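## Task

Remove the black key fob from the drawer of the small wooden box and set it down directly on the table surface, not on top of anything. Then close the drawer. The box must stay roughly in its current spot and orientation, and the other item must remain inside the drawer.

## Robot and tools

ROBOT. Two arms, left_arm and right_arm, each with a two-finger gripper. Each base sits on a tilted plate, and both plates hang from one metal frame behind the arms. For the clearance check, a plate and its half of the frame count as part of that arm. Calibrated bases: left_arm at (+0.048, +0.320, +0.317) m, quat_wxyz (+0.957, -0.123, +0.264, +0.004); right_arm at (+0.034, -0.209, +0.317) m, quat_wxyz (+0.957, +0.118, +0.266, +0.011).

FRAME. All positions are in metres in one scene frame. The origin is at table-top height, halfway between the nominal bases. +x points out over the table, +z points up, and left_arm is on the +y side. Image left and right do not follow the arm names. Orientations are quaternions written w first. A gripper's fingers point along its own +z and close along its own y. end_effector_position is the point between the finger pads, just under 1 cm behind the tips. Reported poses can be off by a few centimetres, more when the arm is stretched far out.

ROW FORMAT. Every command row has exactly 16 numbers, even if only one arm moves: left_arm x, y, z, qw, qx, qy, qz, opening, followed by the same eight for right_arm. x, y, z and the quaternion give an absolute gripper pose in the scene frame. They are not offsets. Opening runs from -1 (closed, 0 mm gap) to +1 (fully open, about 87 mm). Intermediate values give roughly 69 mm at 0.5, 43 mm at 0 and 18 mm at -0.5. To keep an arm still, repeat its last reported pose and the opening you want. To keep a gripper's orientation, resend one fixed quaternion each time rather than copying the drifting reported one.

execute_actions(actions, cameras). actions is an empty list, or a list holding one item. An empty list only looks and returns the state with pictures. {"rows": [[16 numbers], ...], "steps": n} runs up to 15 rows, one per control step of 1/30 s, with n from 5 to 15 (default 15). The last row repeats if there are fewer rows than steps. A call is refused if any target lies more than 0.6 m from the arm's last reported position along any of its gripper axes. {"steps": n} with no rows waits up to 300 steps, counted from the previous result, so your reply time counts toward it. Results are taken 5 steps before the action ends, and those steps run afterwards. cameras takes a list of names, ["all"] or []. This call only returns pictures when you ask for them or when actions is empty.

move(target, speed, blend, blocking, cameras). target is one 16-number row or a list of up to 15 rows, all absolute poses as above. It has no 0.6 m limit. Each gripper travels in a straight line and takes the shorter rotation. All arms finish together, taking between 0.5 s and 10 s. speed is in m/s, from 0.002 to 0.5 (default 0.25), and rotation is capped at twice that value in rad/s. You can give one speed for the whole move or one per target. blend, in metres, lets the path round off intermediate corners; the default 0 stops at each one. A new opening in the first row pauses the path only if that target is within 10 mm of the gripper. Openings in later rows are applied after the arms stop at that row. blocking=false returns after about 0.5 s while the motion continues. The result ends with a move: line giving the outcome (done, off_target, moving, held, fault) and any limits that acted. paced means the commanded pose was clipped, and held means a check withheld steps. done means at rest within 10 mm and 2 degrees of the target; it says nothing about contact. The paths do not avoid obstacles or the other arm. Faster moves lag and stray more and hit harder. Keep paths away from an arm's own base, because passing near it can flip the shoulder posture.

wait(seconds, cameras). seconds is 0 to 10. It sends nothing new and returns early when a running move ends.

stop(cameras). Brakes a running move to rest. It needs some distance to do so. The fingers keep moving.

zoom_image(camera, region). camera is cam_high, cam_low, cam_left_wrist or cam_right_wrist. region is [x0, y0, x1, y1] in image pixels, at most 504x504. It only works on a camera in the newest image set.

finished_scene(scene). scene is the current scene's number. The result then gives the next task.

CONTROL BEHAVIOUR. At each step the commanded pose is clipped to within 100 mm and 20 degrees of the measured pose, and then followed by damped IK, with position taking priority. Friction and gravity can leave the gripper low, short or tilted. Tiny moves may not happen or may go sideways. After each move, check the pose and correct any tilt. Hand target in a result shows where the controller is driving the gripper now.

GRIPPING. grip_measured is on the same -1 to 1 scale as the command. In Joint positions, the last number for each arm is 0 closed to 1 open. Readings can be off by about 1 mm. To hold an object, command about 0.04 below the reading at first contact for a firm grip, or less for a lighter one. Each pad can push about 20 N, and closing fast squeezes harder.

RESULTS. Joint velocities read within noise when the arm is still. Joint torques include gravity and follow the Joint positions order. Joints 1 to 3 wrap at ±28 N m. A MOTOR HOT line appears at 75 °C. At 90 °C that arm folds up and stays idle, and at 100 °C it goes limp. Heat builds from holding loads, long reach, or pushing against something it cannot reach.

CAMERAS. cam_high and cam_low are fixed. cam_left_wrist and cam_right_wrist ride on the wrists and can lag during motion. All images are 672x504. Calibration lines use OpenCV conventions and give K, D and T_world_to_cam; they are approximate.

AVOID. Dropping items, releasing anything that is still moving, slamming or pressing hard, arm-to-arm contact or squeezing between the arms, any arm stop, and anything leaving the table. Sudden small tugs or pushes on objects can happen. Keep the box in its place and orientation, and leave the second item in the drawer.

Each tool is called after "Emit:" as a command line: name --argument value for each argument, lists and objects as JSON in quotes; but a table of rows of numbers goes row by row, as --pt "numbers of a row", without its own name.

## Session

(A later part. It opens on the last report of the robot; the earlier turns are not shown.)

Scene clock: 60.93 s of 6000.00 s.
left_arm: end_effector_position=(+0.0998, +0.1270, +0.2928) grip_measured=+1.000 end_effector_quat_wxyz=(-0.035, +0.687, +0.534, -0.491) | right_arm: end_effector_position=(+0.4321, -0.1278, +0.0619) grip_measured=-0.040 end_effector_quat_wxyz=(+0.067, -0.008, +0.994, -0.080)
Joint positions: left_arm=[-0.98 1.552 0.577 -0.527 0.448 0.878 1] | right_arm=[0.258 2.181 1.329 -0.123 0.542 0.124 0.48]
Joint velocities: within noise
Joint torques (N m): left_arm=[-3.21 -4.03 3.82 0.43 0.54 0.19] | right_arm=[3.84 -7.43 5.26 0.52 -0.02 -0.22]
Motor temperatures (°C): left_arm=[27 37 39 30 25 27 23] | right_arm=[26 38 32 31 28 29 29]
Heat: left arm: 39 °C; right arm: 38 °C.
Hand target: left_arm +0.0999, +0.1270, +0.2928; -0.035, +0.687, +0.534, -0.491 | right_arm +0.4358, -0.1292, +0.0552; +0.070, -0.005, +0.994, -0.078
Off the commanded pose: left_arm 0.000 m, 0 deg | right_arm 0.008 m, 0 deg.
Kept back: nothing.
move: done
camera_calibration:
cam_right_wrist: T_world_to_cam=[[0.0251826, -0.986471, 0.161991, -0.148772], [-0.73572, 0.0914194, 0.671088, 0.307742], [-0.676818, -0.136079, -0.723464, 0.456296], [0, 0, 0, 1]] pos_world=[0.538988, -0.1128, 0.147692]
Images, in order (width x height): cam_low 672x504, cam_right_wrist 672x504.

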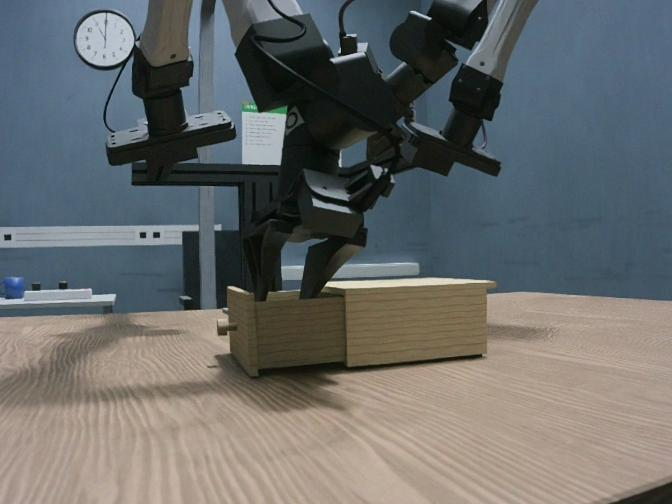

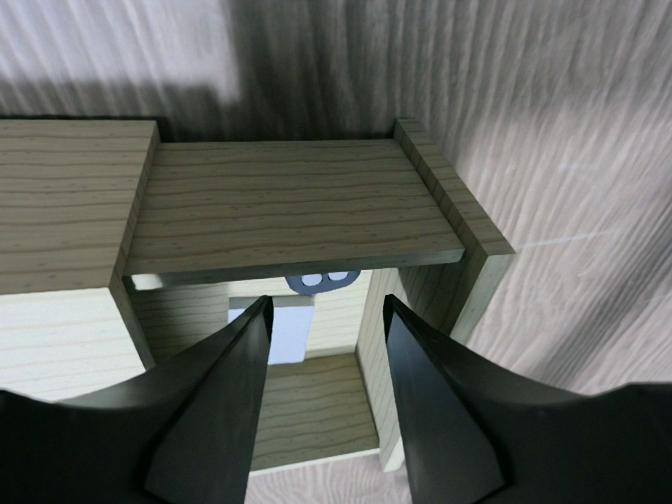

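Emit:
move --target '[0.0998, 0.1270, 0.2928, -0.035, 0.687, 0.534, -0.491, 1, 0.437, -0.1295, 0.026, 0.0696, -0.0055, 0.9945, -0.0783, -0.04]' --speed 0.04 --cameras '["cam_right_wrist", "cam_low"]'

Scene clock: 62.87 s of 6000.00 s.
left_arm: end_effector_position=(+0.0998, +0.1270, +0.2928) grip_measured=+1.000 end_effector_quat_wxyz=(-0.035, +0.687, +0.534, -0.491) | right_arm: end_effector_position=(+0.4310, -0.1284, +0.0370) grip_measured=-0.040 end_effector_quat_wxyz=(+0.063, -0.012, +0.995, -0.081)
Joint positions: left_arm=[-0.98 1.552 0.577 -0.527 0.448 0.878 1] | right_arm=[0.237 2.261 1.371 -0.083 0.53 0.1 0.48]
Joint velocities: within noise
Joint torques (N m): left_arm=[-3.18 -4.07 3.81 0.44 0.54 0.19] | right_arm=[3.62 -6.74 5.75 0.69 -0.02 -0.21]
Motor temperatures (°C): left_arm=[27 37 39 30 25 27 23] | right_arm=[26 38 32 31 28 29 29]
Heat: left arm: 39 °C; right arm: 38 °C.
Hand target: left_arm +0.0999, +0.1270, +0.2928; -0.035, +0.687, +0.534, -0.491 | right_arm +0.4366, -0.1297, +0.0265; +0.070, -0.006, +0.994, -0.078
Off the commanded pose: left_arm 0.000 m, 0 deg | right_arm 0.013 m, 1 deg.
Kept back: nothing.
move: off_target (right_arm)
camera_calibration:
cam_right_wrist: T_world_to_cam=[[0.0337213, -0.985921, 0.163774, -0.148951], [-0.730008, 0.0876224, 0.677798, 0.320542], [-0.682606, -0.142412, -0.716776, 0.438901], [0, 0, 0, 1]] pos_world=[0.538618, -0.112436, 0.121725]
Images, in order (width x height): cam_low 672x504, cam_right_wrist 672x504.

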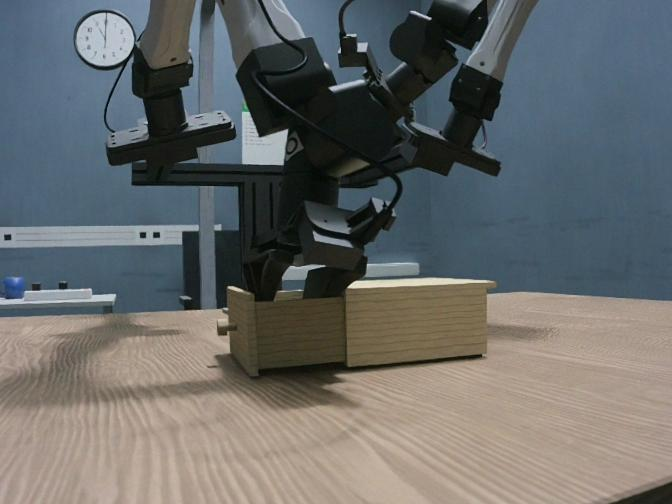

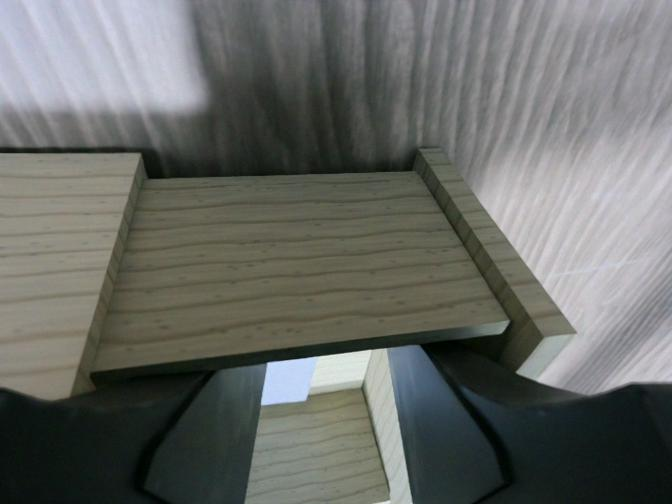

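Emit:
execute_actions --actions '[]'

Scene clock: 63.83 s of 6000.00 s.
left_arm: end_effector_position=(+0.0998, +0.1270, +0.2928) grip_measured=+1.000 end_effector_quat_wxyz=(-0.035, +0.687, +0.534, -0.491) | right_arm: end_effector_position=(+0.4310, -0.1285, +0.0370) grip_measured=-0.040 end_effector_quat_wxyz=(+0.062, -0.012, +0.995, -0.081)
Joint positions: left_arm=[-0.98 1.552 0.577 -0.527 0.448 0.878 1] | right_arm=[0.237 2.261 1.371 -0.083 0.53 0.099 0.48]
Joint velocities: within noise
Joint torques (N m): left_arm=[-3.25 -4.08 3.82 0.44 0.55 0.18] | right_arm=[3.43 -6.65 5.83 0.67 -0.03 -0.2]
Motor temperatures (°C): left_arm=[27 37 39 30 25 27 23] | right_arm=[26 38 32 31 28 29 29]
Heat: left arm: 39 °C; right arm: 38 °C.
Hand target: left_arm +0.0999, +0.1270, +0.2928; -0.035, +0.687, +0.534, -0.491 | right_arm +0.4366, -0.1297, +0.0265; +0.070, -0.006, +0.994, -0.078
Off the commanded pose: left_arm 0.000 m, 0 deg | right_arm 0.013 m, 1 deg.
Steps of this call (1-29: nothing new was sent). Readings (end_effector_position of left_arm | right_arm):
1: (+0.0998, +0.1270, +0.2928) | (+0.4310, -0.1284, +0.0370)
2: (+0.0998, +0.1270, +0.2928) | (+0.4310, -0.1284, +0.0370)
4: (+0.0998, +0.1270, +0.2928) | (+0.4310, -0.1284, +0.0370)
8: (+0.0998, +0.1270, +0.2928) | (+0.4310, -0.1284, +0.0370)
29: the state above
camera_calibration:
cam_right_wrist: T_world_to_cam=[[0.0352341, -0.985838, 0.163955, -0.149663], [-0.729973, 0.0866626, 0.67796, 0.320397], [-0.682568, -0.14357, -0.716582, 0.438728], [0, 0, 0, 1]] pos_world=[0.538615, -0.112322, 0.121706]

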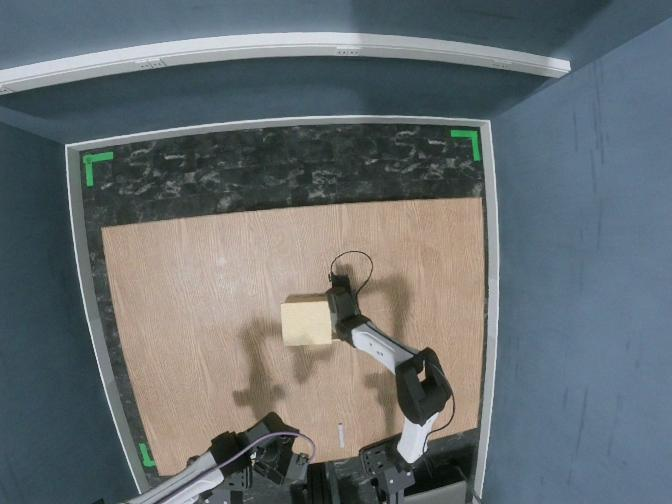

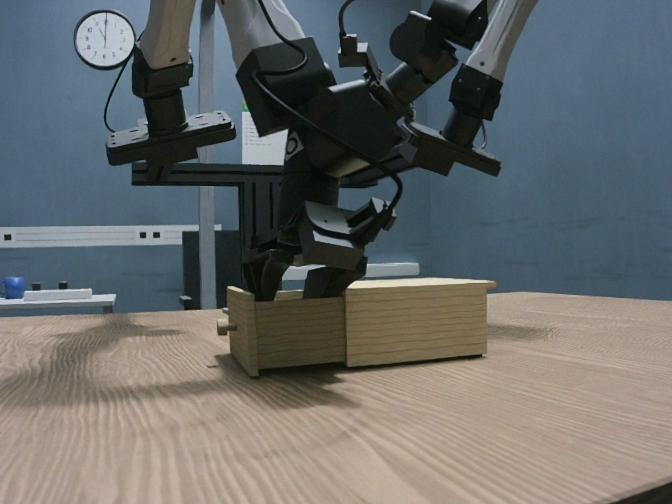

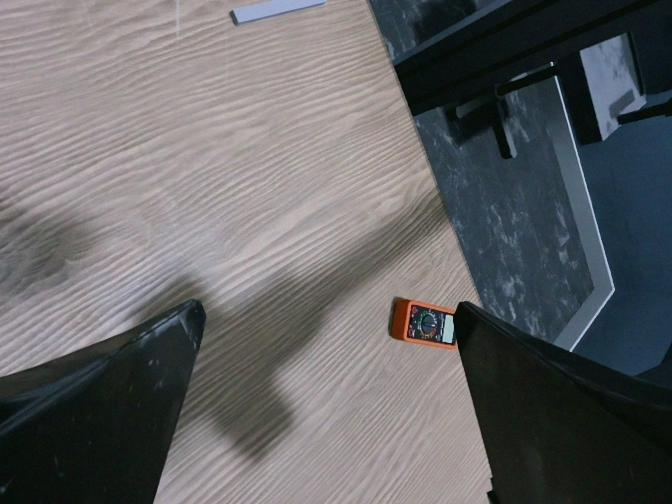

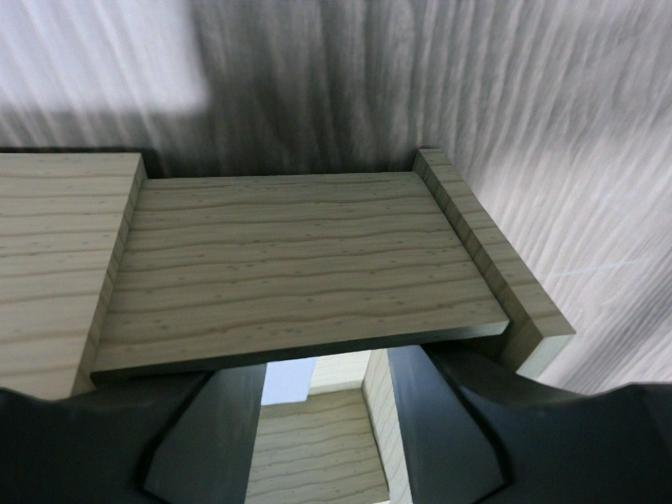

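Emit:
zoom_image --camera "cam_right_wrist" --region '[60, 300, 600, 504]'

Emit:
zoom_image --camera "cam_low" --region '[200, 220, 420, 385]'

Region (60, 300, 600, 504) is 540x204 pixels. A region can be at most 504 by 504 pixels.

Scaled by 2.291 from the camera's 672x504 image, which has a finer 960x720 frame.

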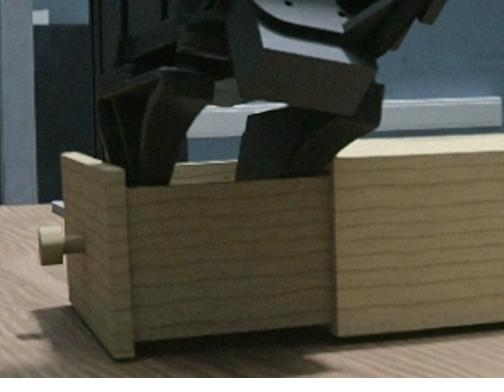

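Emit:
move --target '[0.0998, 0.1270, 0.2928, -0.035, 0.687, 0.534, -0.491, 1, 0.437, -0.1275, 0.017, 0.0696, -0.0055, 0.9945, -0.0783, -0.04]' --speed 0.03 --cameras '["cam_right_wrist","cam_low"]'

Scene clock: 65.17 s of 6000.00 s.
left_arm: end_effector_position=(+0.0998, +0.1270, +0.2928) grip_measured=+1.000 end_effector_quat_wxyz=(-0.035, +0.687, +0.534, -0.491) | right_arm: end_effector_position=(+0.4321, -0.1288, +0.0359) grip_measured=-0.040 end_effector_quat_wxyz=(+0.060, -0.014, +0.995, -0.084)
Joint positions: left_arm=[-0.98 1.552 0.577 -0.527 0.448 0.878 1] | right_arm=[0.237 2.27 1.386 -0.094 0.535 0.097 0.48]
Joint velocities: within noise
Joint torques (N m): left_arm=[-3.21 -4.07 3.79 0.43 0.53 0.19] | right_arm=[3.28 -5.23 5.96 0.84 -0.07 -0.22]
Motor temperatures (°C): left_arm=[27 37 39 30 25 27 23] | right_arm=[26 38 32 31 28 29 29]
Heat: left arm: 39 °C; right arm: 38 °C.
Hand target: left_arm +0.0999, +0.1270, +0.2928; -0.035, +0.687, +0.534, -0.491 | right_arm +0.4361, -0.1280, +0.0183; +0.069, -0.006, +0.994, -0.079
Off the commanded pose: left_arm 0.000 m, 0 deg | right_arm 0.020 m, 2 deg.
Kept back: nothing.
move: off_target (right_arm)
camera_calibration:
cam_right_wrist: T_world_to_cam=[[0.0389122, -0.984675, 0.170005, -0.151543], [-0.727392, 0.0887376, 0.680461, 0.321031], [-0.685118, -0.150139, -0.712791, 0.438784], [0, 0, 0, 1]] pos_world=[0.540031, -0.111829, 0.120075]
Images, in order (width x height): cam_low 672x504, cam_right_wrist 672x504.

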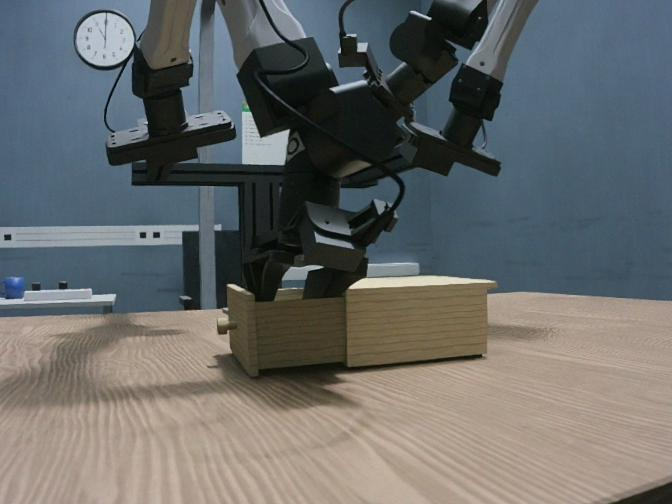

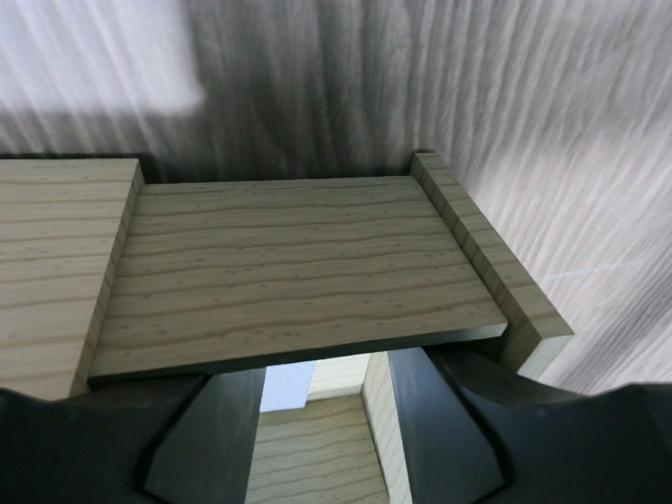

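Emit:
move --target '[0.0998, 0.1270, 0.2928, -0.035, 0.687, 0.534, -0.491, 1, 0.434, -0.1285, 0.12, 0.0696, -0.0055, 0.9945, -0.0783, -0.04]' --speed 0.08 --cameras '["cam_right_wrist"]'

Scene clock: 67.27 s of 6000.00 s.
left_arm: end_effector_position=(+0.0998, +0.1270, +0.2928) grip_measured=+1.000 end_effector_quat_wxyz=(-0.035, +0.687, +0.534, -0.491) | right_arm: end_effector_position=(+0.4269, -0.1289, +0.1050) grip_measured=-0.040 end_effector_quat_wxyz=(+0.056, -0.011, +0.995, -0.079)
Joint positions: left_arm=[-0.98 1.552 0.577 -0.527 0.448 0.878 1] | right_arm=[0.293 2.051 1.289 -0.253 0.554 0.163 0.48]
Joint velocities: within noise
Joint torques (N m): left_arm=[-3.21 -4.04 3.82 0.43 0.53 0.2] | right_arm=[6.01 -12.18 3.48 0.2 0.21 -0.06]
Motor temperatures (°C): left_arm=[27 37 39 30 25 27 23] | right_arm=[26 38 32 31 28 29 29]
Heat: left arm: 39 °C; right arm: 38 °C.
Hand target: left_arm +0.0999, +0.1270, +0.2928; -0.035, +0.687, +0.534, -0.491 | right_arm +0.4340, -0.1285, +0.1195; +0.070, -0.005, +0.994, -0.078
Off the commanded pose: left_arm 0.000 m, 0 deg | right_arm 0.017 m, 2 deg.
Kept back: nothing.
move: off_target (right_arm)
camera_calibration:
cam_right_wrist: T_world_to_cam=[[0.0338814, -0.986752, 0.158656, -0.160106], [-0.721187, 0.0857632, 0.687411, 0.266437], [-0.691912, -0.137711, -0.708727, 0.488506], [0, 0, 0, 1]] pos_world=[0.535578, -0.113563, 0.188467]
Images, in order (width x height): cam_right_wrist 672x504.

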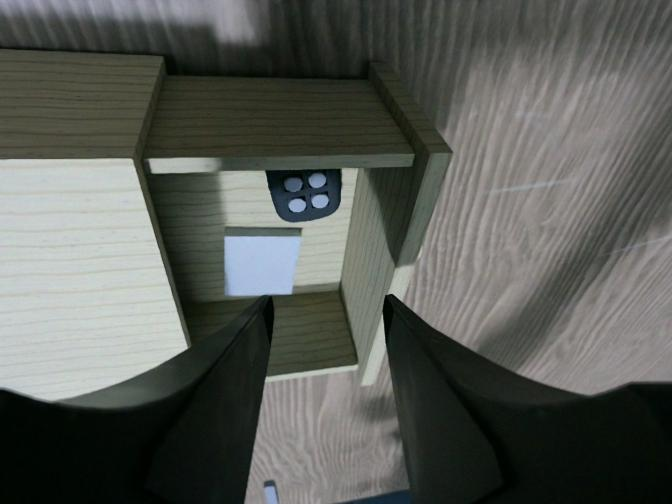

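Emit:
move --pt "0.0998 0.1270 0.2928 -0.035 0.687 0.534 -0.491 1 0.4365 -0.1262 0.06 0.0696 -0.0055 0.9945 -0.0783 -0.04" --pt "0.0998 0.1270 0.2928 -0.035 0.687 0.534 -0.491 1 0.4365 -0.1262 0.018 0.0696 -0.0055 0.9945 -0.0783 -0.04" --speed '[0.08, 0.03]' --cameras '["cam_right_wrist","cam_low"]'

Scene clock: 70.93 s of 6000.00 s.
left_arm: end_effector_position=(+0.0998, +0.1270, +0.2928) grip_measured=+1.000 end_effector_quat_wxyz=(-0.035, +0.687, +0.534, -0.491) | right_arm: end_effector_position=(+0.4318, -0.1283, +0.0369) grip_measured=-0.040 end_effector_quat_wxyz=(+0.061, -0.013, +0.994, -0.085)
Joint positions: left_arm=[-0.98 1.552 0.577 -0.527 0.448 0.878 1] | right_arm=[0.239 2.268 1.384 -0.096 0.539 0.101 0.48]
Joint velocities: within noise
Joint torques (N m): left_arm=[-3.23 -4.08 3.79 0.44 0.54 0.18] | right_arm=[3.38 -5.04 5.94 0.87 -0.11 -0.25]
Motor temperatures (°C): left_arm=[27 37 39 30 25 27 23] | right_arm=[26 38 31 31 28 29 29]
Heat: left arm: 39 °C; right arm: 38 °C.
Hand target: left_arm +0.0999, +0.1270, +0.2928; -0.035, +0.687, +0.534, -0.491 | right_arm +0.4357, -0.1268, +0.0193; +0.070, -0.006, +0.994, -0.079
Off the commanded pose: left_arm 0.000 m, 0 deg | right_arm 0.020 m, 2 deg.
Kept back: nothing.
move: off_target (right_arm)
camera_calibration:
cam_right_wrist: T_world_to_cam=[[0.0365585, -0.984414, 0.172022, -0.150217], [-0.727739, 0.0917468, 0.67969, 0.32065], [-0.684879, -0.150036, -0.713043, 0.439287], [0, 0, 0, 1]] pos_world=[0.5397, -0.111386, 0.121128]
Images, in order (width x height): cam_low 672x504, cam_right_wrist 672x504.

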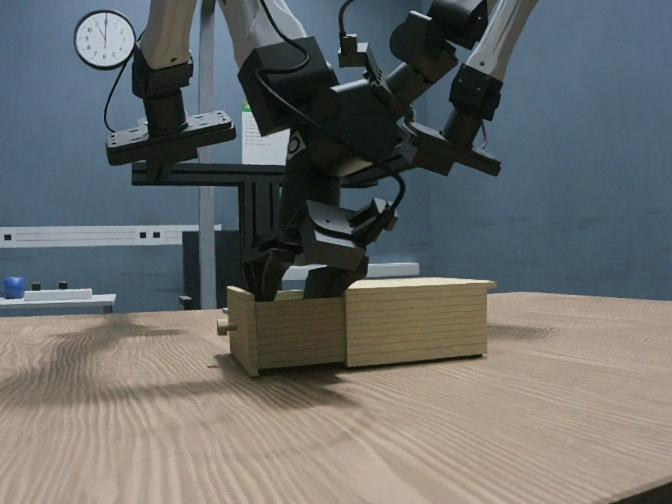

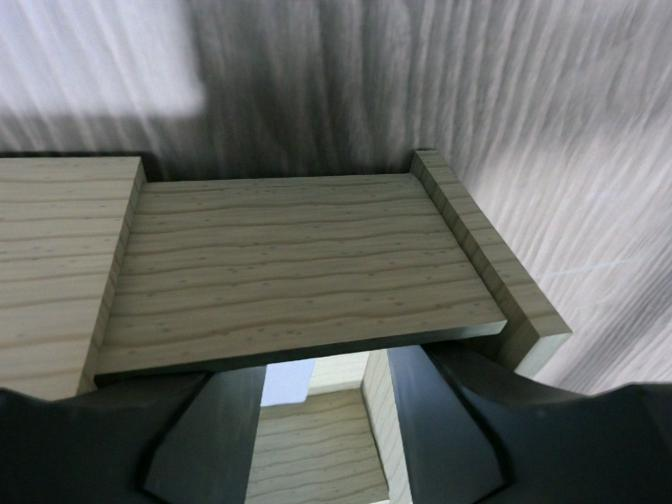

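Emit:
move --target '[0.0998, 0.1270, 0.2928, -0.035, 0.687, 0.534, -0.491, 1, 0.434, -0.1285, 0.13, 0.0696, -0.0055, 0.9945, -0.0783, -0.04]' --speed 0.08 --cameras '["cam_right_wrist","cam_low"]'

Emit:
zoom_image --camera "cam_right_wrist" --region '[0, 250, 336, 502]'

Emit:
zoom_image --camera "cam_low" --region '[200, 180, 420, 345]'

Scene clock: 75.30 s of 6000.00 s.
left_arm: end_effector_position=(+0.0998, +0.1270, +0.2928) grip_measured=+1.000 end_effector_quat_wxyz=(-0.035, +0.687, +0.534, -0.491) | right_arm: end_effector_position=(+0.4273, -0.1288, +0.1151) grip_measured=-0.040 end_effector_quat_wxyz=(+0.056, -0.011, +0.995, -0.079)
Joint positions: left_arm=[-0.98 1.552 0.577 -0.527 0.448 0.878 1] | right_arm=[0.302 2.023 1.286 -0.283 0.559 0.172 0.48]
Joint velocities: within noise
Joint torques (N m): left_arm=[-3.25 -4.07 3.78 0.43 0.54 0.19] | right_arm=[5.96 -12.08 3.63 0.22 0.21 -0.05]
Motor temperatures (°C): left_arm=[27 37 39 29 25 27 23] | right_arm=[26 38 31 31 28 29 29]
Heat: left arm: 39 °C; right arm: 38 °C.
Hand target: left_arm +0.0999, +0.1270, +0.2928; -0.035, +0.687, +0.534, -0.491 | right_arm +0.4339, -0.1285, +0.1294; +0.069, -0.005, +0.995, -0.078
Off the commanded pose: left_arm 0.000 m, 0 deg | right_arm 0.016 m, 2 deg.
Kept back: nothing.
move: off_target (right_arm)
camera_calibration:
cam_right_wrist: T_world_to_cam=[[0.0338634, -0.986763, 0.158597, -0.16156], [-0.721233, 0.0857255, 0.687367, 0.259782], [-0.691864, -0.137662, -0.708783, 0.495964], [0, 0, 0, 1]] pos_world=[0.535974, -0.113416, 0.198588]
Images, in order (width x height): cam_low 672x504, cam_right_wrist 672x504.

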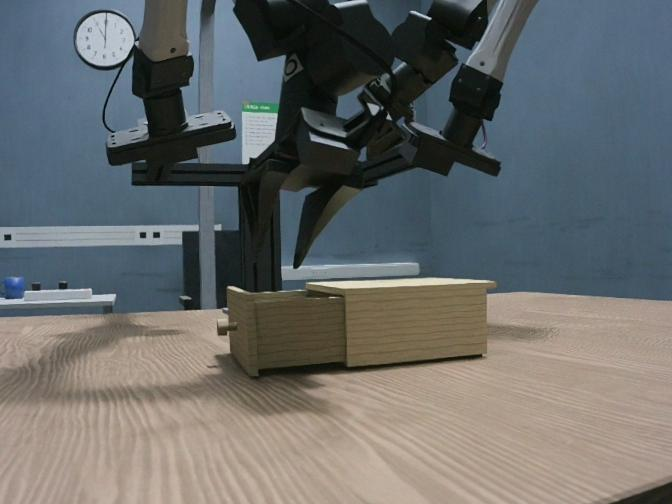

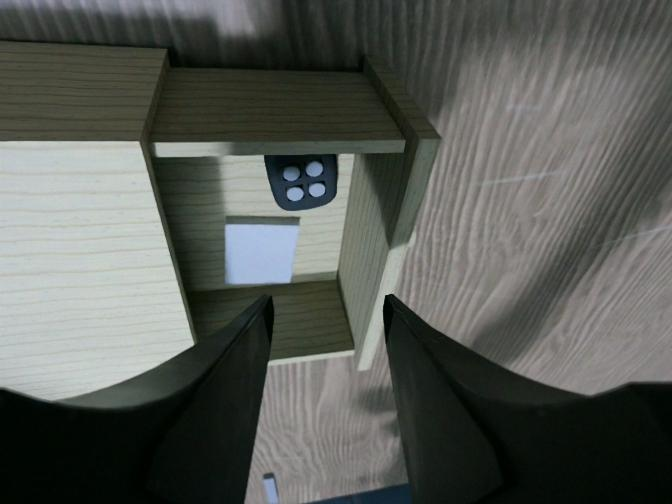

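Scaled by 1.500 from the camera's 672x504 image, which has a finer 960x720 frame.

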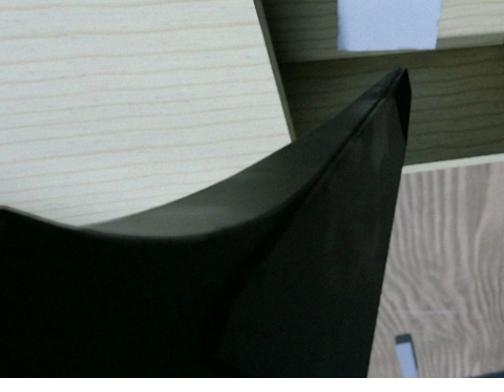

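Scaled by 2.291 from the camera's 672x504 image, which has a finer 960x720 frame.

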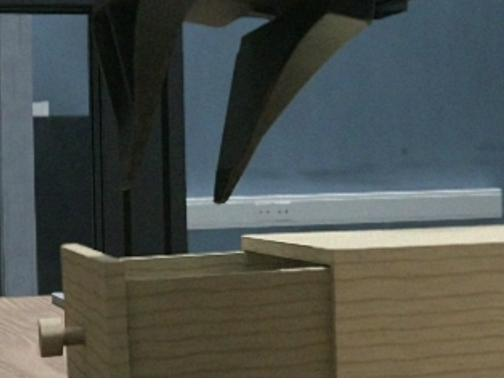

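Emit:
move --pt "0.0998 0.1270 0.2928 -0.035 0.687 0.534 -0.491 1 0.4365 -0.1318 0.06 0.0696 -0.0055 0.9945 -0.0783 -0.04" --pt "0.0998 0.1270 0.2928 -0.035 0.687 0.534 -0.491 1 0.4365 -0.1322 0.02 0.0696 -0.0055 0.9945 -0.0783 -0.04" --speed '[0.08, 0.03]' --cameras '["cam_right_wrist","cam_low"]'

Scene clock: 79.17 s of 6000.00 s.
left_arm: end_effector_position=(+0.0998, +0.1270, +0.2928) grip_measured=+1.000 end_effector_quat_wxyz=(-0.035, +0.687, +0.534, -0.491) | right_arm: end_effector_position=(+0.4302, -0.1295, +0.0345) grip_measured=-0.040 end_effector_quat_wxyz=(+0.061, -0.014, +0.995, -0.080)
Joint positions: left_arm=[-0.98 1.552 0.577 -0.527 0.448 0.878 1] | right_arm=[0.232 2.267 1.371 -0.078 0.523 0.092 0.48]
Joint velocities: within noise
Joint torques (N m): left_arm=[-3.19 -4.11 3.84 0.43 0.54 0.19] | right_arm=[3.03 -6.08 5.96 0.81 -0.01 -0.28]
Motor temperatures (°C): left_arm=[27 37 39 29 25 27 23] | right_arm=[26 39 31 31 28 29 29]
Heat: left arm: 39 °C; right arm: 39 °C.
Hand target: left_arm +0.0999, +0.1270, +0.2928; -0.035, +0.687, +0.534, -0.491 | right_arm +0.4361, -0.1325, +0.0209; +0.070, -0.006, +0.994, -0.078
Off the commanded pose: left_arm 0.000 m, 0 deg | right_arm 0.016 m, 1 deg.
Kept back: nothing.
move: off_target (right_arm)
camera_calibration:
cam_right_wrist: T_world_to_cam=[[0.0389656, -0.986204, 0.160885, -0.151745], [-0.728197, 0.0822288, 0.680417, 0.320123], [-0.684259, -0.143669, -0.714946, 0.436837], [0, 0, 0, 1]] pos_world=[0.537935, -0.113215, 0.118911]
Images, in order (width x height): cam_low 672x504, cam_right_wrist 672x504.

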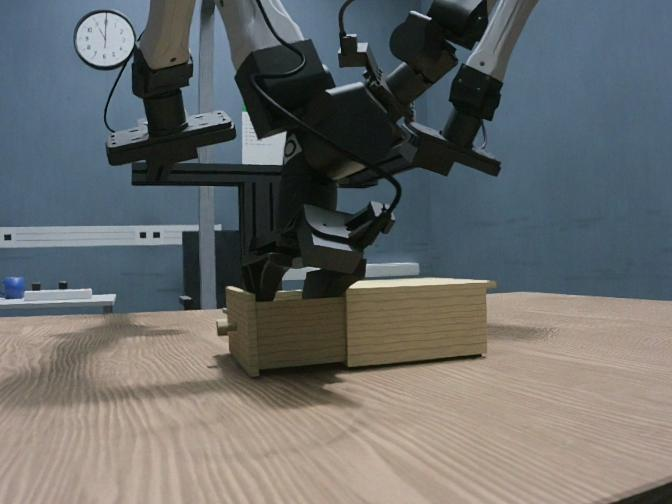

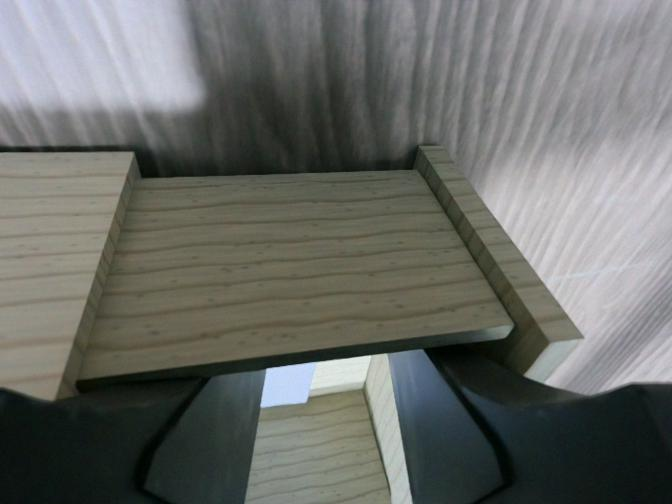

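Emit:
zoom_image --camera "cam_low" --region '[210, 240, 310, 315]'

Emit:
zoom_image --camera "cam_right_wrist" --region '[400, 300, 672, 504]'

Emit:
zoom_image --camera "cam_right_wrist" --region '[0, 300, 272, 504]'

Scaled by 5.040 from the camera's 672x504 image, which has a finer 960x720 frame.

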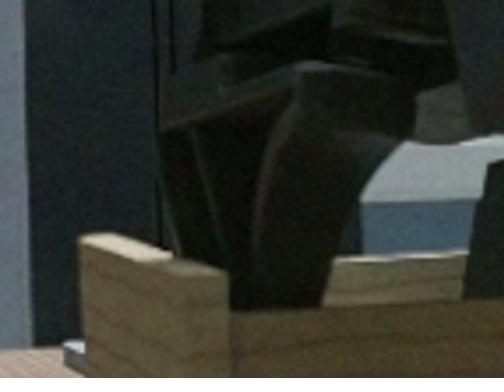

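Scaled by 1.853 from the camera's 672x504 image, which has a finer 960x720 frame.

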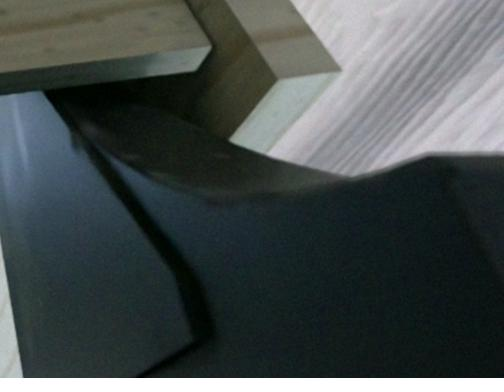

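Scaled by 1.853 from the camera's 672x504 image, which has a finer 960x720 frame.

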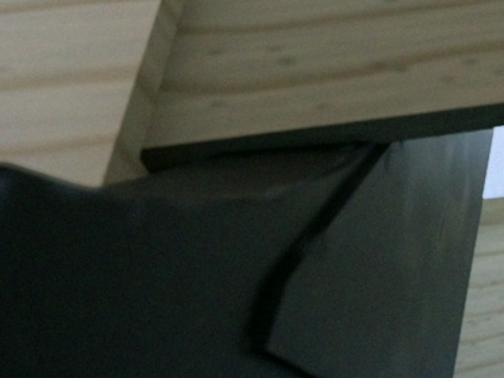

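Emit:
execute_actions --actions '[{"rows": [[0.0998, 0.1270, 0.2928, -0.035, 0.687, 0.534, -0.491, 1, 0.4361, -0.1325, 0.025, 0.0696, -0.0055, 0.9945, -0.0783, -0.08],[0.0998, 0.1270, 0.2928, -0.035, 0.687, 0.534, -0.491, 1, 0.4361, -0.1325, 0.025, 0.0696, -0.0055, 0.9945, -0.0783, -0.12],[0.0998, 0.1270, 0.2928, -0.035, 0.687, 0.534, -0.491, 1, 0.4361, -0.1325, 0.025, 0.0696, -0.0055, 0.9945, -0.0783, -0.16],[0.0998, 0.1270, 0.2928, -0.035, 0.687, 0.534, -0.491, 1, 0.4361, -0.1325, 0.025, 0.0696, -0.0055, 0.9945, -0.0783, -0.2]], "steps": 15}]' --cameras '["cam_right_wrist"]'

Emit:
execute_actions --actions '[]' --cameras '[]'

Scene clock: 80.63 s of 6000.00 s.
left_arm: end_effector_position=(+0.0998, +0.1270, +0.2928) grip_measured=+1.000 end_effector_quat_wxyz=(-0.035, +0.687, +0.534, -0.491) | right_arm: end_effector_position=(+0.4294, -0.1284, +0.0338) grip_measured=-0.197 end_effector_quat_wxyz=(+0.060, -0.017, +0.995, -0.076)
Joint positions: left_arm=[-0.98 1.552 0.577 -0.527 0.448 0.878 1] | right_arm=[0.232 2.268 1.371 -0.078 0.517 0.088 0.401]
Joint velocities: within noise
Joint torques (N m): left_arm=[-3.21 -4.1 3.81 0.43 0.54 0.19] | right_arm=[3.34 -7.39 4.98 0.68 0.07 -0.14]
Motor temperatures (°C): left_arm=[27 37 39 29 25 27 23] | right_arm=[26 39 31 31 28 29 29]
Heat: left arm: 39 °C; right arm: 39 °C.
Steps of this call (1-34: nothing new was sent; 35-44: this action's first 10). Readings (end_effector_position of left_arm | right_arm):
35: (+0.0998, +0.1270, +0.2928) | (+0.4300, -0.1293, +0.0344)
36: (+0.0998, +0.1270, +0.2928) | (+0.4300, -0.1289, +0.0344)
38: (+0.0998, +0.1270, +0.2928) | (+0.4295, -0.1285, +0.0340)
42: (+0.0998, +0.1270, +0.2928) | (+0.4294, -0.1284, +0.0338)
44: the state above
camera_calibration:
cam_right_wrist: T_world_to_cam=[[0.0445106, -0.986939, 0.154824, -0.152808], [-0.726392, 0.0744219, 0.683239, 0.318009], [-0.685837, -0.142875, -0.713592, 0.436741], [0, 0, 0, 1]] pos_world=[0.537334, -0.11208, 0.118037]
Images, in order (width x height): cam_right_wrist 672x504.

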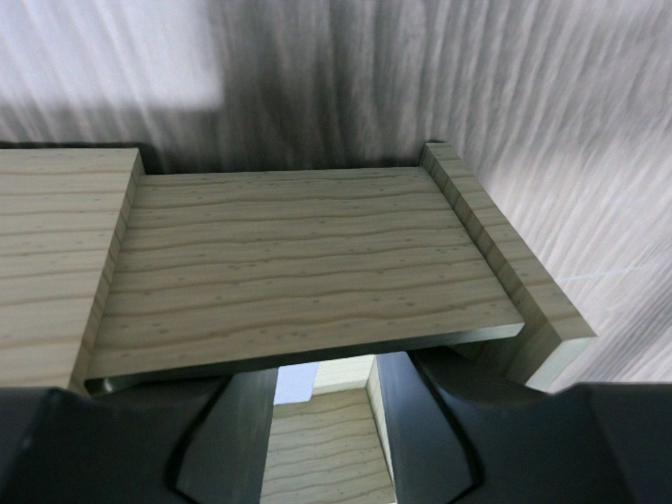

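Scene clock: 80.80 s of 6000.00 s.
left_arm: end_effector_position=(+0.0998, +0.1270, +0.2928) grip_measured=+1.000 end_effector_quat_wxyz=(-0.035, +0.687, +0.534, -0.491) | right_arm: end_effector_position=(+0.4294, -0.1284, +0.0338) grip_measured=-0.197 end_effector_quat_wxyz=(+0.060, -0.017, +0.995, -0.076)
Joint positions: left_arm=[-0.98 1.552 0.577 -0.527 0.448 0.878 1] | right_arm=[0.232 2.268 1.371 -0.078 0.517 0.088 0.401]
Joint velocities: within noise
Joint torques (N m): left_arm=[-3.26 -4.1 3.78 0.42 0.55 0.18] | right_arm=[3.36 -7.47 5.04 0.72 0.09 -0.17]
Motor temperatures (°C): left_arm=[27 37 39 29 25 27 23] | right_arm=[26 39 31 31 28 29 29]
Heat: left arm: 39 °C; right arm: 39 °C.
Hand target: left_arm +0.0999, +0.1270, +0.2928; -0.035, +0.687, +0.534, -0.491 | right_arm +0.4359, -0.1327, +0.0255; +0.070, -0.006, +0.994, -0.078
Off the commanded pose: left_arm 0.000 m, 0 deg | right_arm 0.012 m, 2 deg.
Steps of this call (1-5: your previous action's last 5). Readings (end_effector_position of left_arm | right_arm):
1: (+0.0998, +0.1270, +0.2928) | (+0.4294, -0.1284, +0.0338)
2: (+0.0998, +0.1270, +0.2928) | (+0.4294, -0.1284, +0.0338)
4: (+0.0998, +0.1270, +0.2928) | (+0.4294, -0.1284, +0.0338)
5: the state above
No camera images: "cameras" was empty.

Emit:
execute_actions --actions '[{"rows": [[0.0998, 0.1270, 0.2928, -0.035, 0.687, 0.534, -0.491, 1, 0.4361, -0.1325, 0.025, 0.0696, -0.0055, 0.9945, -0.0783, -0.23],[0.0998, 0.1270, 0.2928, -0.035, 0.687, 0.534, -0.491, 1, 0.4361, -0.1325, 0.025, 0.0696, -0.0055, 0.9945, -0.0783, -0.26],[0.0998, 0.1270, 0.2928, -0.035, 0.687, 0.534, -0.491, 1, 0.4361, -0.1325, 0.025, 0.0696, -0.0055, 0.9945, -0.0783, -0.3]], "steps": 15}]'

Emit:
execute_actions --actions '[]' --cameras '["cam_right_wrist"]'

Scene clock: 81.43 s of 6000.00 s.
left_arm: end_effector_position=(+0.0998, +0.1270, +0.2928) grip_measured=+1.000 end_effector_quat_wxyz=(-0.035, +0.687, +0.534, -0.491) | right_arm: end_effector_position=(+0.4295, -0.1274, +0.0344) grip_measured=-0.298 end_effector_quat_wxyz=(+0.059, -0.018, +0.995, -0.076)
Joint positions: left_arm=[-0.98 1.552 0.577 -0.527 0.448 0.878 1] | right_arm=[0.234 2.268 1.374 -0.082 0.517 0.087 0.351]
Joint velocities: within noise
Joint torques (N m): left_arm=[-3.23 -4.1 3.82 0.44 0.54 0.19] | right_arm=[3.1 -7.47 4.78 0.75 0.06 -0.16]
Motor temperatures (°C): left_arm=[27 37 39 29 25 27 23] | right_arm=[26 39 31 31 28 29 29]
Heat: left arm: 39 °C; right arm: 39 °C.
Steps of this call (1-9: nothing new was sent; 10-19: this action's first 10). Readings (end_effector_position of left_arm | right_arm):
10: (+0.0998, +0.1270, +0.2928) | (+0.4294, -0.1284, +0.0338)
11: (+0.0998, +0.1270, +0.2928) | (+0.4293, -0.1284, +0.0338)
13: (+0.0998, +0.1270, +0.2928) | (+0.4297, -0.1275, +0.0343)
17: (+0.0998, +0.1270, +0.2928) | (+0.4295, -0.1274, +0.0344)
19: the state above

Scene clock: 81.60 s of 6000.00 s.
left_arm: end_effector_position=(+0.0998, +0.1270, +0.2928) grip_measured=+1.000 end_effector_quat_wxyz=(-0.035, +0.687, +0.534, -0.491) | right_arm: end_effector_position=(+0.4295, -0.1274, +0.0344) grip_measured=-0.298 end_effector_quat_wxyz=(+0.059, -0.018, +0.995, -0.076)
Joint positions: left_arm=[-0.98 1.552 0.577 -0.527 0.448 0.878 1] | right_arm=[0.234 2.268 1.374 -0.082 0.517 0.087 0.351]
Joint velocities: within noise
Joint torques (N m): left_arm=[-3.22 -4.08 3.77 0.43 0.54 0.18] | right_arm=[3.11 -7.34 4.67 0.77 0.07 -0.12]
Motor temperatures (°C): left_arm=[27 37 39 29 25 27 23] | right_arm=[26 39 31 31 28 29 29]
Heat: left arm: 39 °C; right arm: 39 °C.
Hand target: left_arm +0.0999, +0.1270, +0.2928; -0.035, +0.687, +0.534, -0.491 | right_arm +0.4357, -0.1327, +0.0255; +0.069, -0.006, +0.994, -0.078
Off the commanded pose: left_arm 0.000 m, 0 deg | right_arm 0.013 m, 2 deg.
Steps of this call (1-5: your previous action's last 5). Readings (end_effector_position of left_arm | right_arm):
1: (+0.0998, +0.1270, +0.2928) | (+0.4295, -0.1274, +0.0344)
2: (+0.0998, +0.1270, +0.2928) | (+0.4295, -0.1274, +0.0344)
4: (+0.0998, +0.1270, +0.2928) | (+0.4295, -0.1274, +0.0344)
5: the state above
camera_calibration:
cam_right_wrist: T_world_to_cam=[[0.047754, -0.986866, 0.154324, -0.153357], [-0.725956, 0.0718307, 0.683979, 0.317146], [-0.686081, -0.144695, -0.712991, 0.437247], [0, 0, 0, 1]] pos_world=[0.537545, -0.110856, 0.118499]
Images, in order (width x height): cam_right_wrist 672x504.

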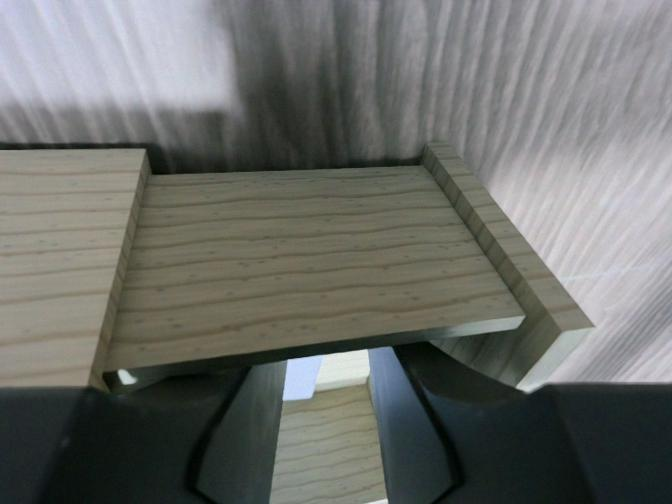

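Emit:
move --pt "0.0998 0.1270 0.2928 -0.035 0.687 0.534 -0.491 1 0.434 -0.1285 0.12 0.0696 -0.0055 0.9945 -0.0783 -0.3" --pt "0.0998 0.1270 0.2928 -0.035 0.687 0.534 -0.491 1 0.40 -0.12 0.20 0.2164 0 0.9763 0 -1" --speed '[0.08, 0.15]' --blend 0.02 --cameras '["cam_right_wrist"]'

Emit:
zoom_image --camera "cam_right_wrist" --region '[120, 60, 456, 312]'

Scene clock: 85.37 s of 6000.00 s.
left_arm: end_effector_position=(+0.0998, +0.1270, +0.2928) grip_measured=+1.000 end_effector_quat_wxyz=(-0.035, +0.687, +0.534, -0.491) | right_arm: end_effector_position=(+0.3928, -0.1241, +0.1896) grip_measured=-0.324 end_effector_quat_wxyz=(+0.197, -0.001, +0.980, -0.012)
Joint positions: left_arm=[-0.98 1.552 0.577 -0.527 0.448 0.878 1] | right_arm=[0.403 1.573 0.755 0.102 0.541 0.129 0.338]
Joint velocities: within noise
Joint torques (N m): left_arm=[-3.21 -4.08 3.84 0.44 0.55 0.17] | right_arm=[4.52 -8.75 3.77 1.01 -0.05 -0.3]
Motor temperatures (°C): left_arm=[27 37 39 29 25 27 23] | right_arm=[26 39 31 31 28 29 29]
Heat: left arm: 39 °C; right arm: 39 °C.
Hand target: left_arm +0.0999, +0.1270, +0.2928; -0.035, +0.687, +0.534, -0.491 | right_arm +0.3999, -0.1201, +0.1998; +0.216, +0.000, +0.976, +0.000
Off the commanded pose: left_arm 0.000 m, 0 deg | right_arm 0.013 m, 3 deg.
Kept back: nothing.
move: off_target (right_arm); target 2's new opening was sent with right_arm's hand 0.014 m and 3 deg from that target
camera_calibration:
cam_right_wrist: T_world_to_cam=[[0.0165982, -0.999397, 0.0304823, -0.138079], [-0.886255, -0.000591225, 0.463198, 0.279915], [-0.462901, -0.0347033, -0.885731, 0.481906], [0, 0, 0, 1]] pos_world=[0.473442, -0.121107, 0.301392]
Images, in order (width x height): cam_right_wrist 672x504.

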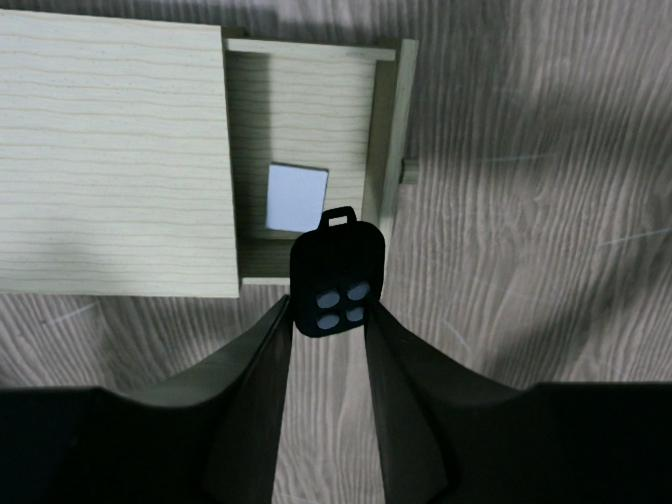

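Scaled by 1.500 from the camera's 672x504 image, which has a finer 960x720 frame.

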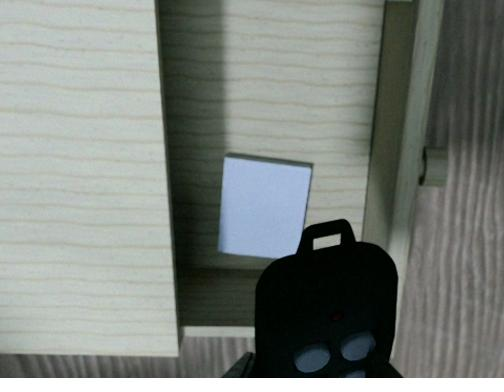

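Emit:
move --target '[0.0998, 0.1270, 0.2928, -0.035, 0.687, 0.534, -0.491, 1, 0.40, -0.31, 0.16, 0.2164, 0, 0.9763, 0, -1]' --speed 0.1

Emit:
zoom_image --camera "cam_low" --region '[0, 130, 336, 382]'

Emit:
zoom_image --camera "cam_right_wrist" --region '[180, 150, 516, 402]'

Scene clock: 88.07 s of 6000.00 s.
left_arm: end_effector_position=(+0.0998, +0.1270, +0.2928) grip_measured=+1.000 end_effector_quat_wxyz=(-0.035, +0.687, +0.534, -0.491) | right_arm: end_effector_position=(+0.3905, -0.3064, +0.1586) grip_measured=-0.324 end_effector_quat_wxyz=(+0.204, +0.004, +0.979, +0.000)
Joint positions: left_arm=[-0.98 1.552 0.577 -0.527 0.448 0.878 1] | right_arm=[-0.284 1.476 0.688 0.196 -0.037 -0.287 0.338]
Joint velocities: within noise
Joint torques (N m): left_arm=[-3.25 -4.1 3.82 0.44 0.55 0.2] | right_arm=[0.17 -6.09 6 1.03 -0.19 -0.24]
Motor temperatures (°C): left_arm=[27 37 39 29 25 27 23] | right_arm=[26 39 31 31 28 29 29]
Heat: left arm: 39 °C; right arm: 39 °C.
Hand target: left_arm +0.0999, +0.1270, +0.2928; -0.035, +0.687, +0.534, -0.491 | right_arm +0.3998, -0.3099, +0.1603; +0.216, +0.000, +0.976, +0.000
Off the commanded pose: left_arm 0.000 m, 0 deg | right_arm 0.010 m, 2 deg.
Kept back: nothing.
move: done
camera_calibration:
cam_right_wrist: T_world_to_cam=[[0.0120392, -0.999917, 0.00467492, -0.313618], [-0.892514, -0.00863779, 0.450937, 0.294079], [-0.450859, -0.00960135, -0.892543, 0.451105], [0, 0, 0, 1]] pos_world=[0.46963, -0.306721, 0.271486]

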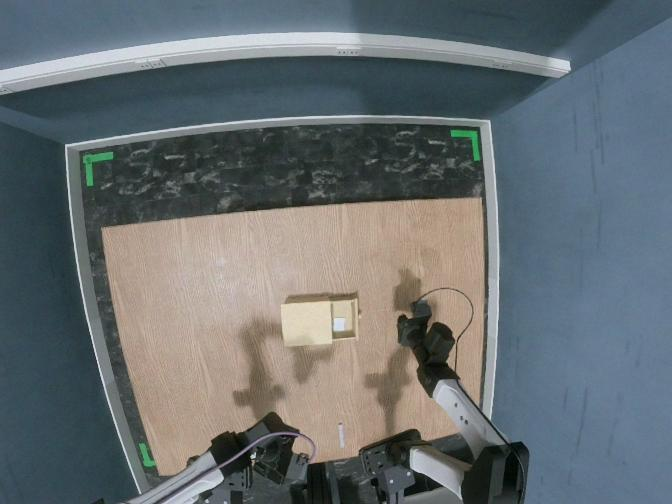

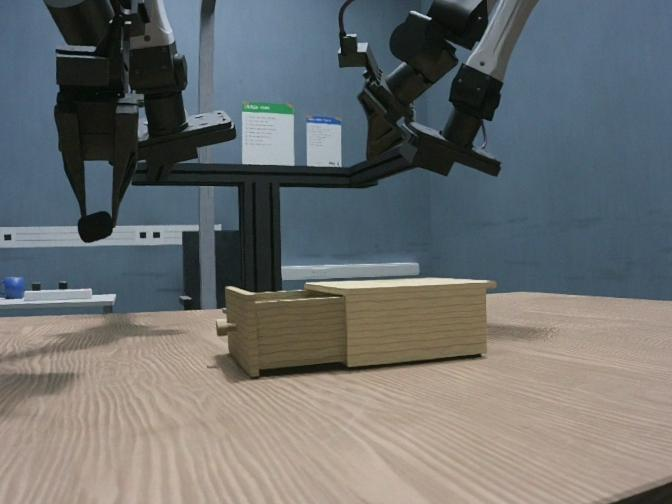

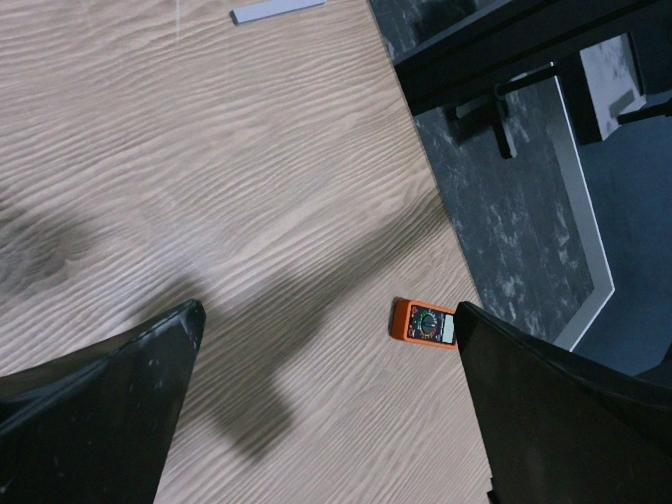

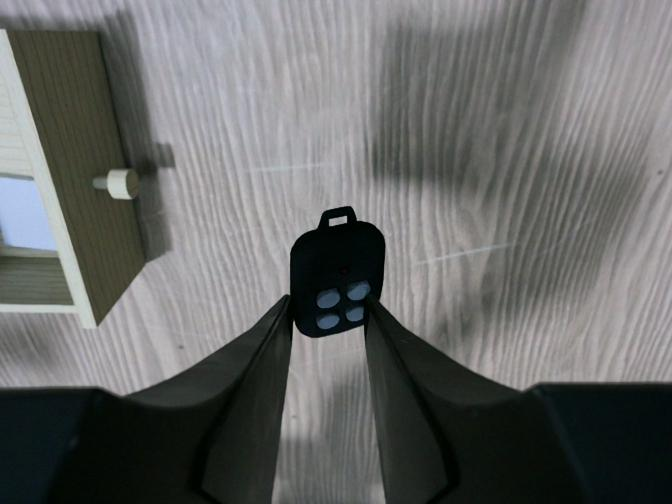

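Scaled by 1.500 from the camera's 672x504 image, which has a finer 960x720 frame.

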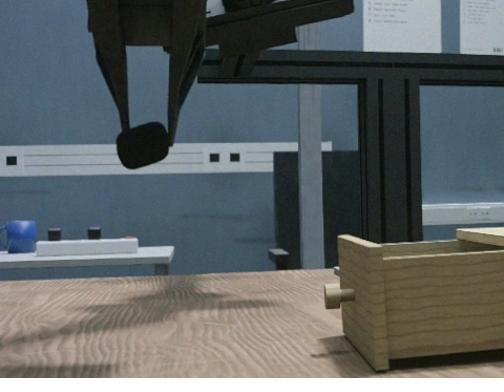

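Scaled by 1.500 from the camera's 672x504 image, which has a finer 960x720 frame.

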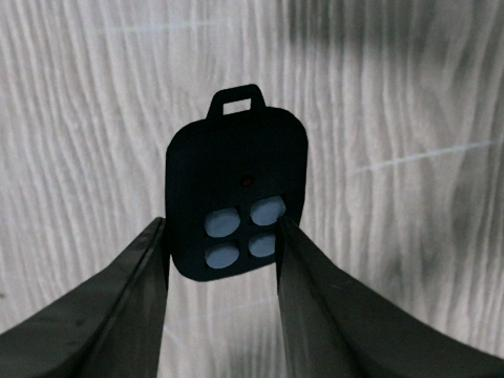

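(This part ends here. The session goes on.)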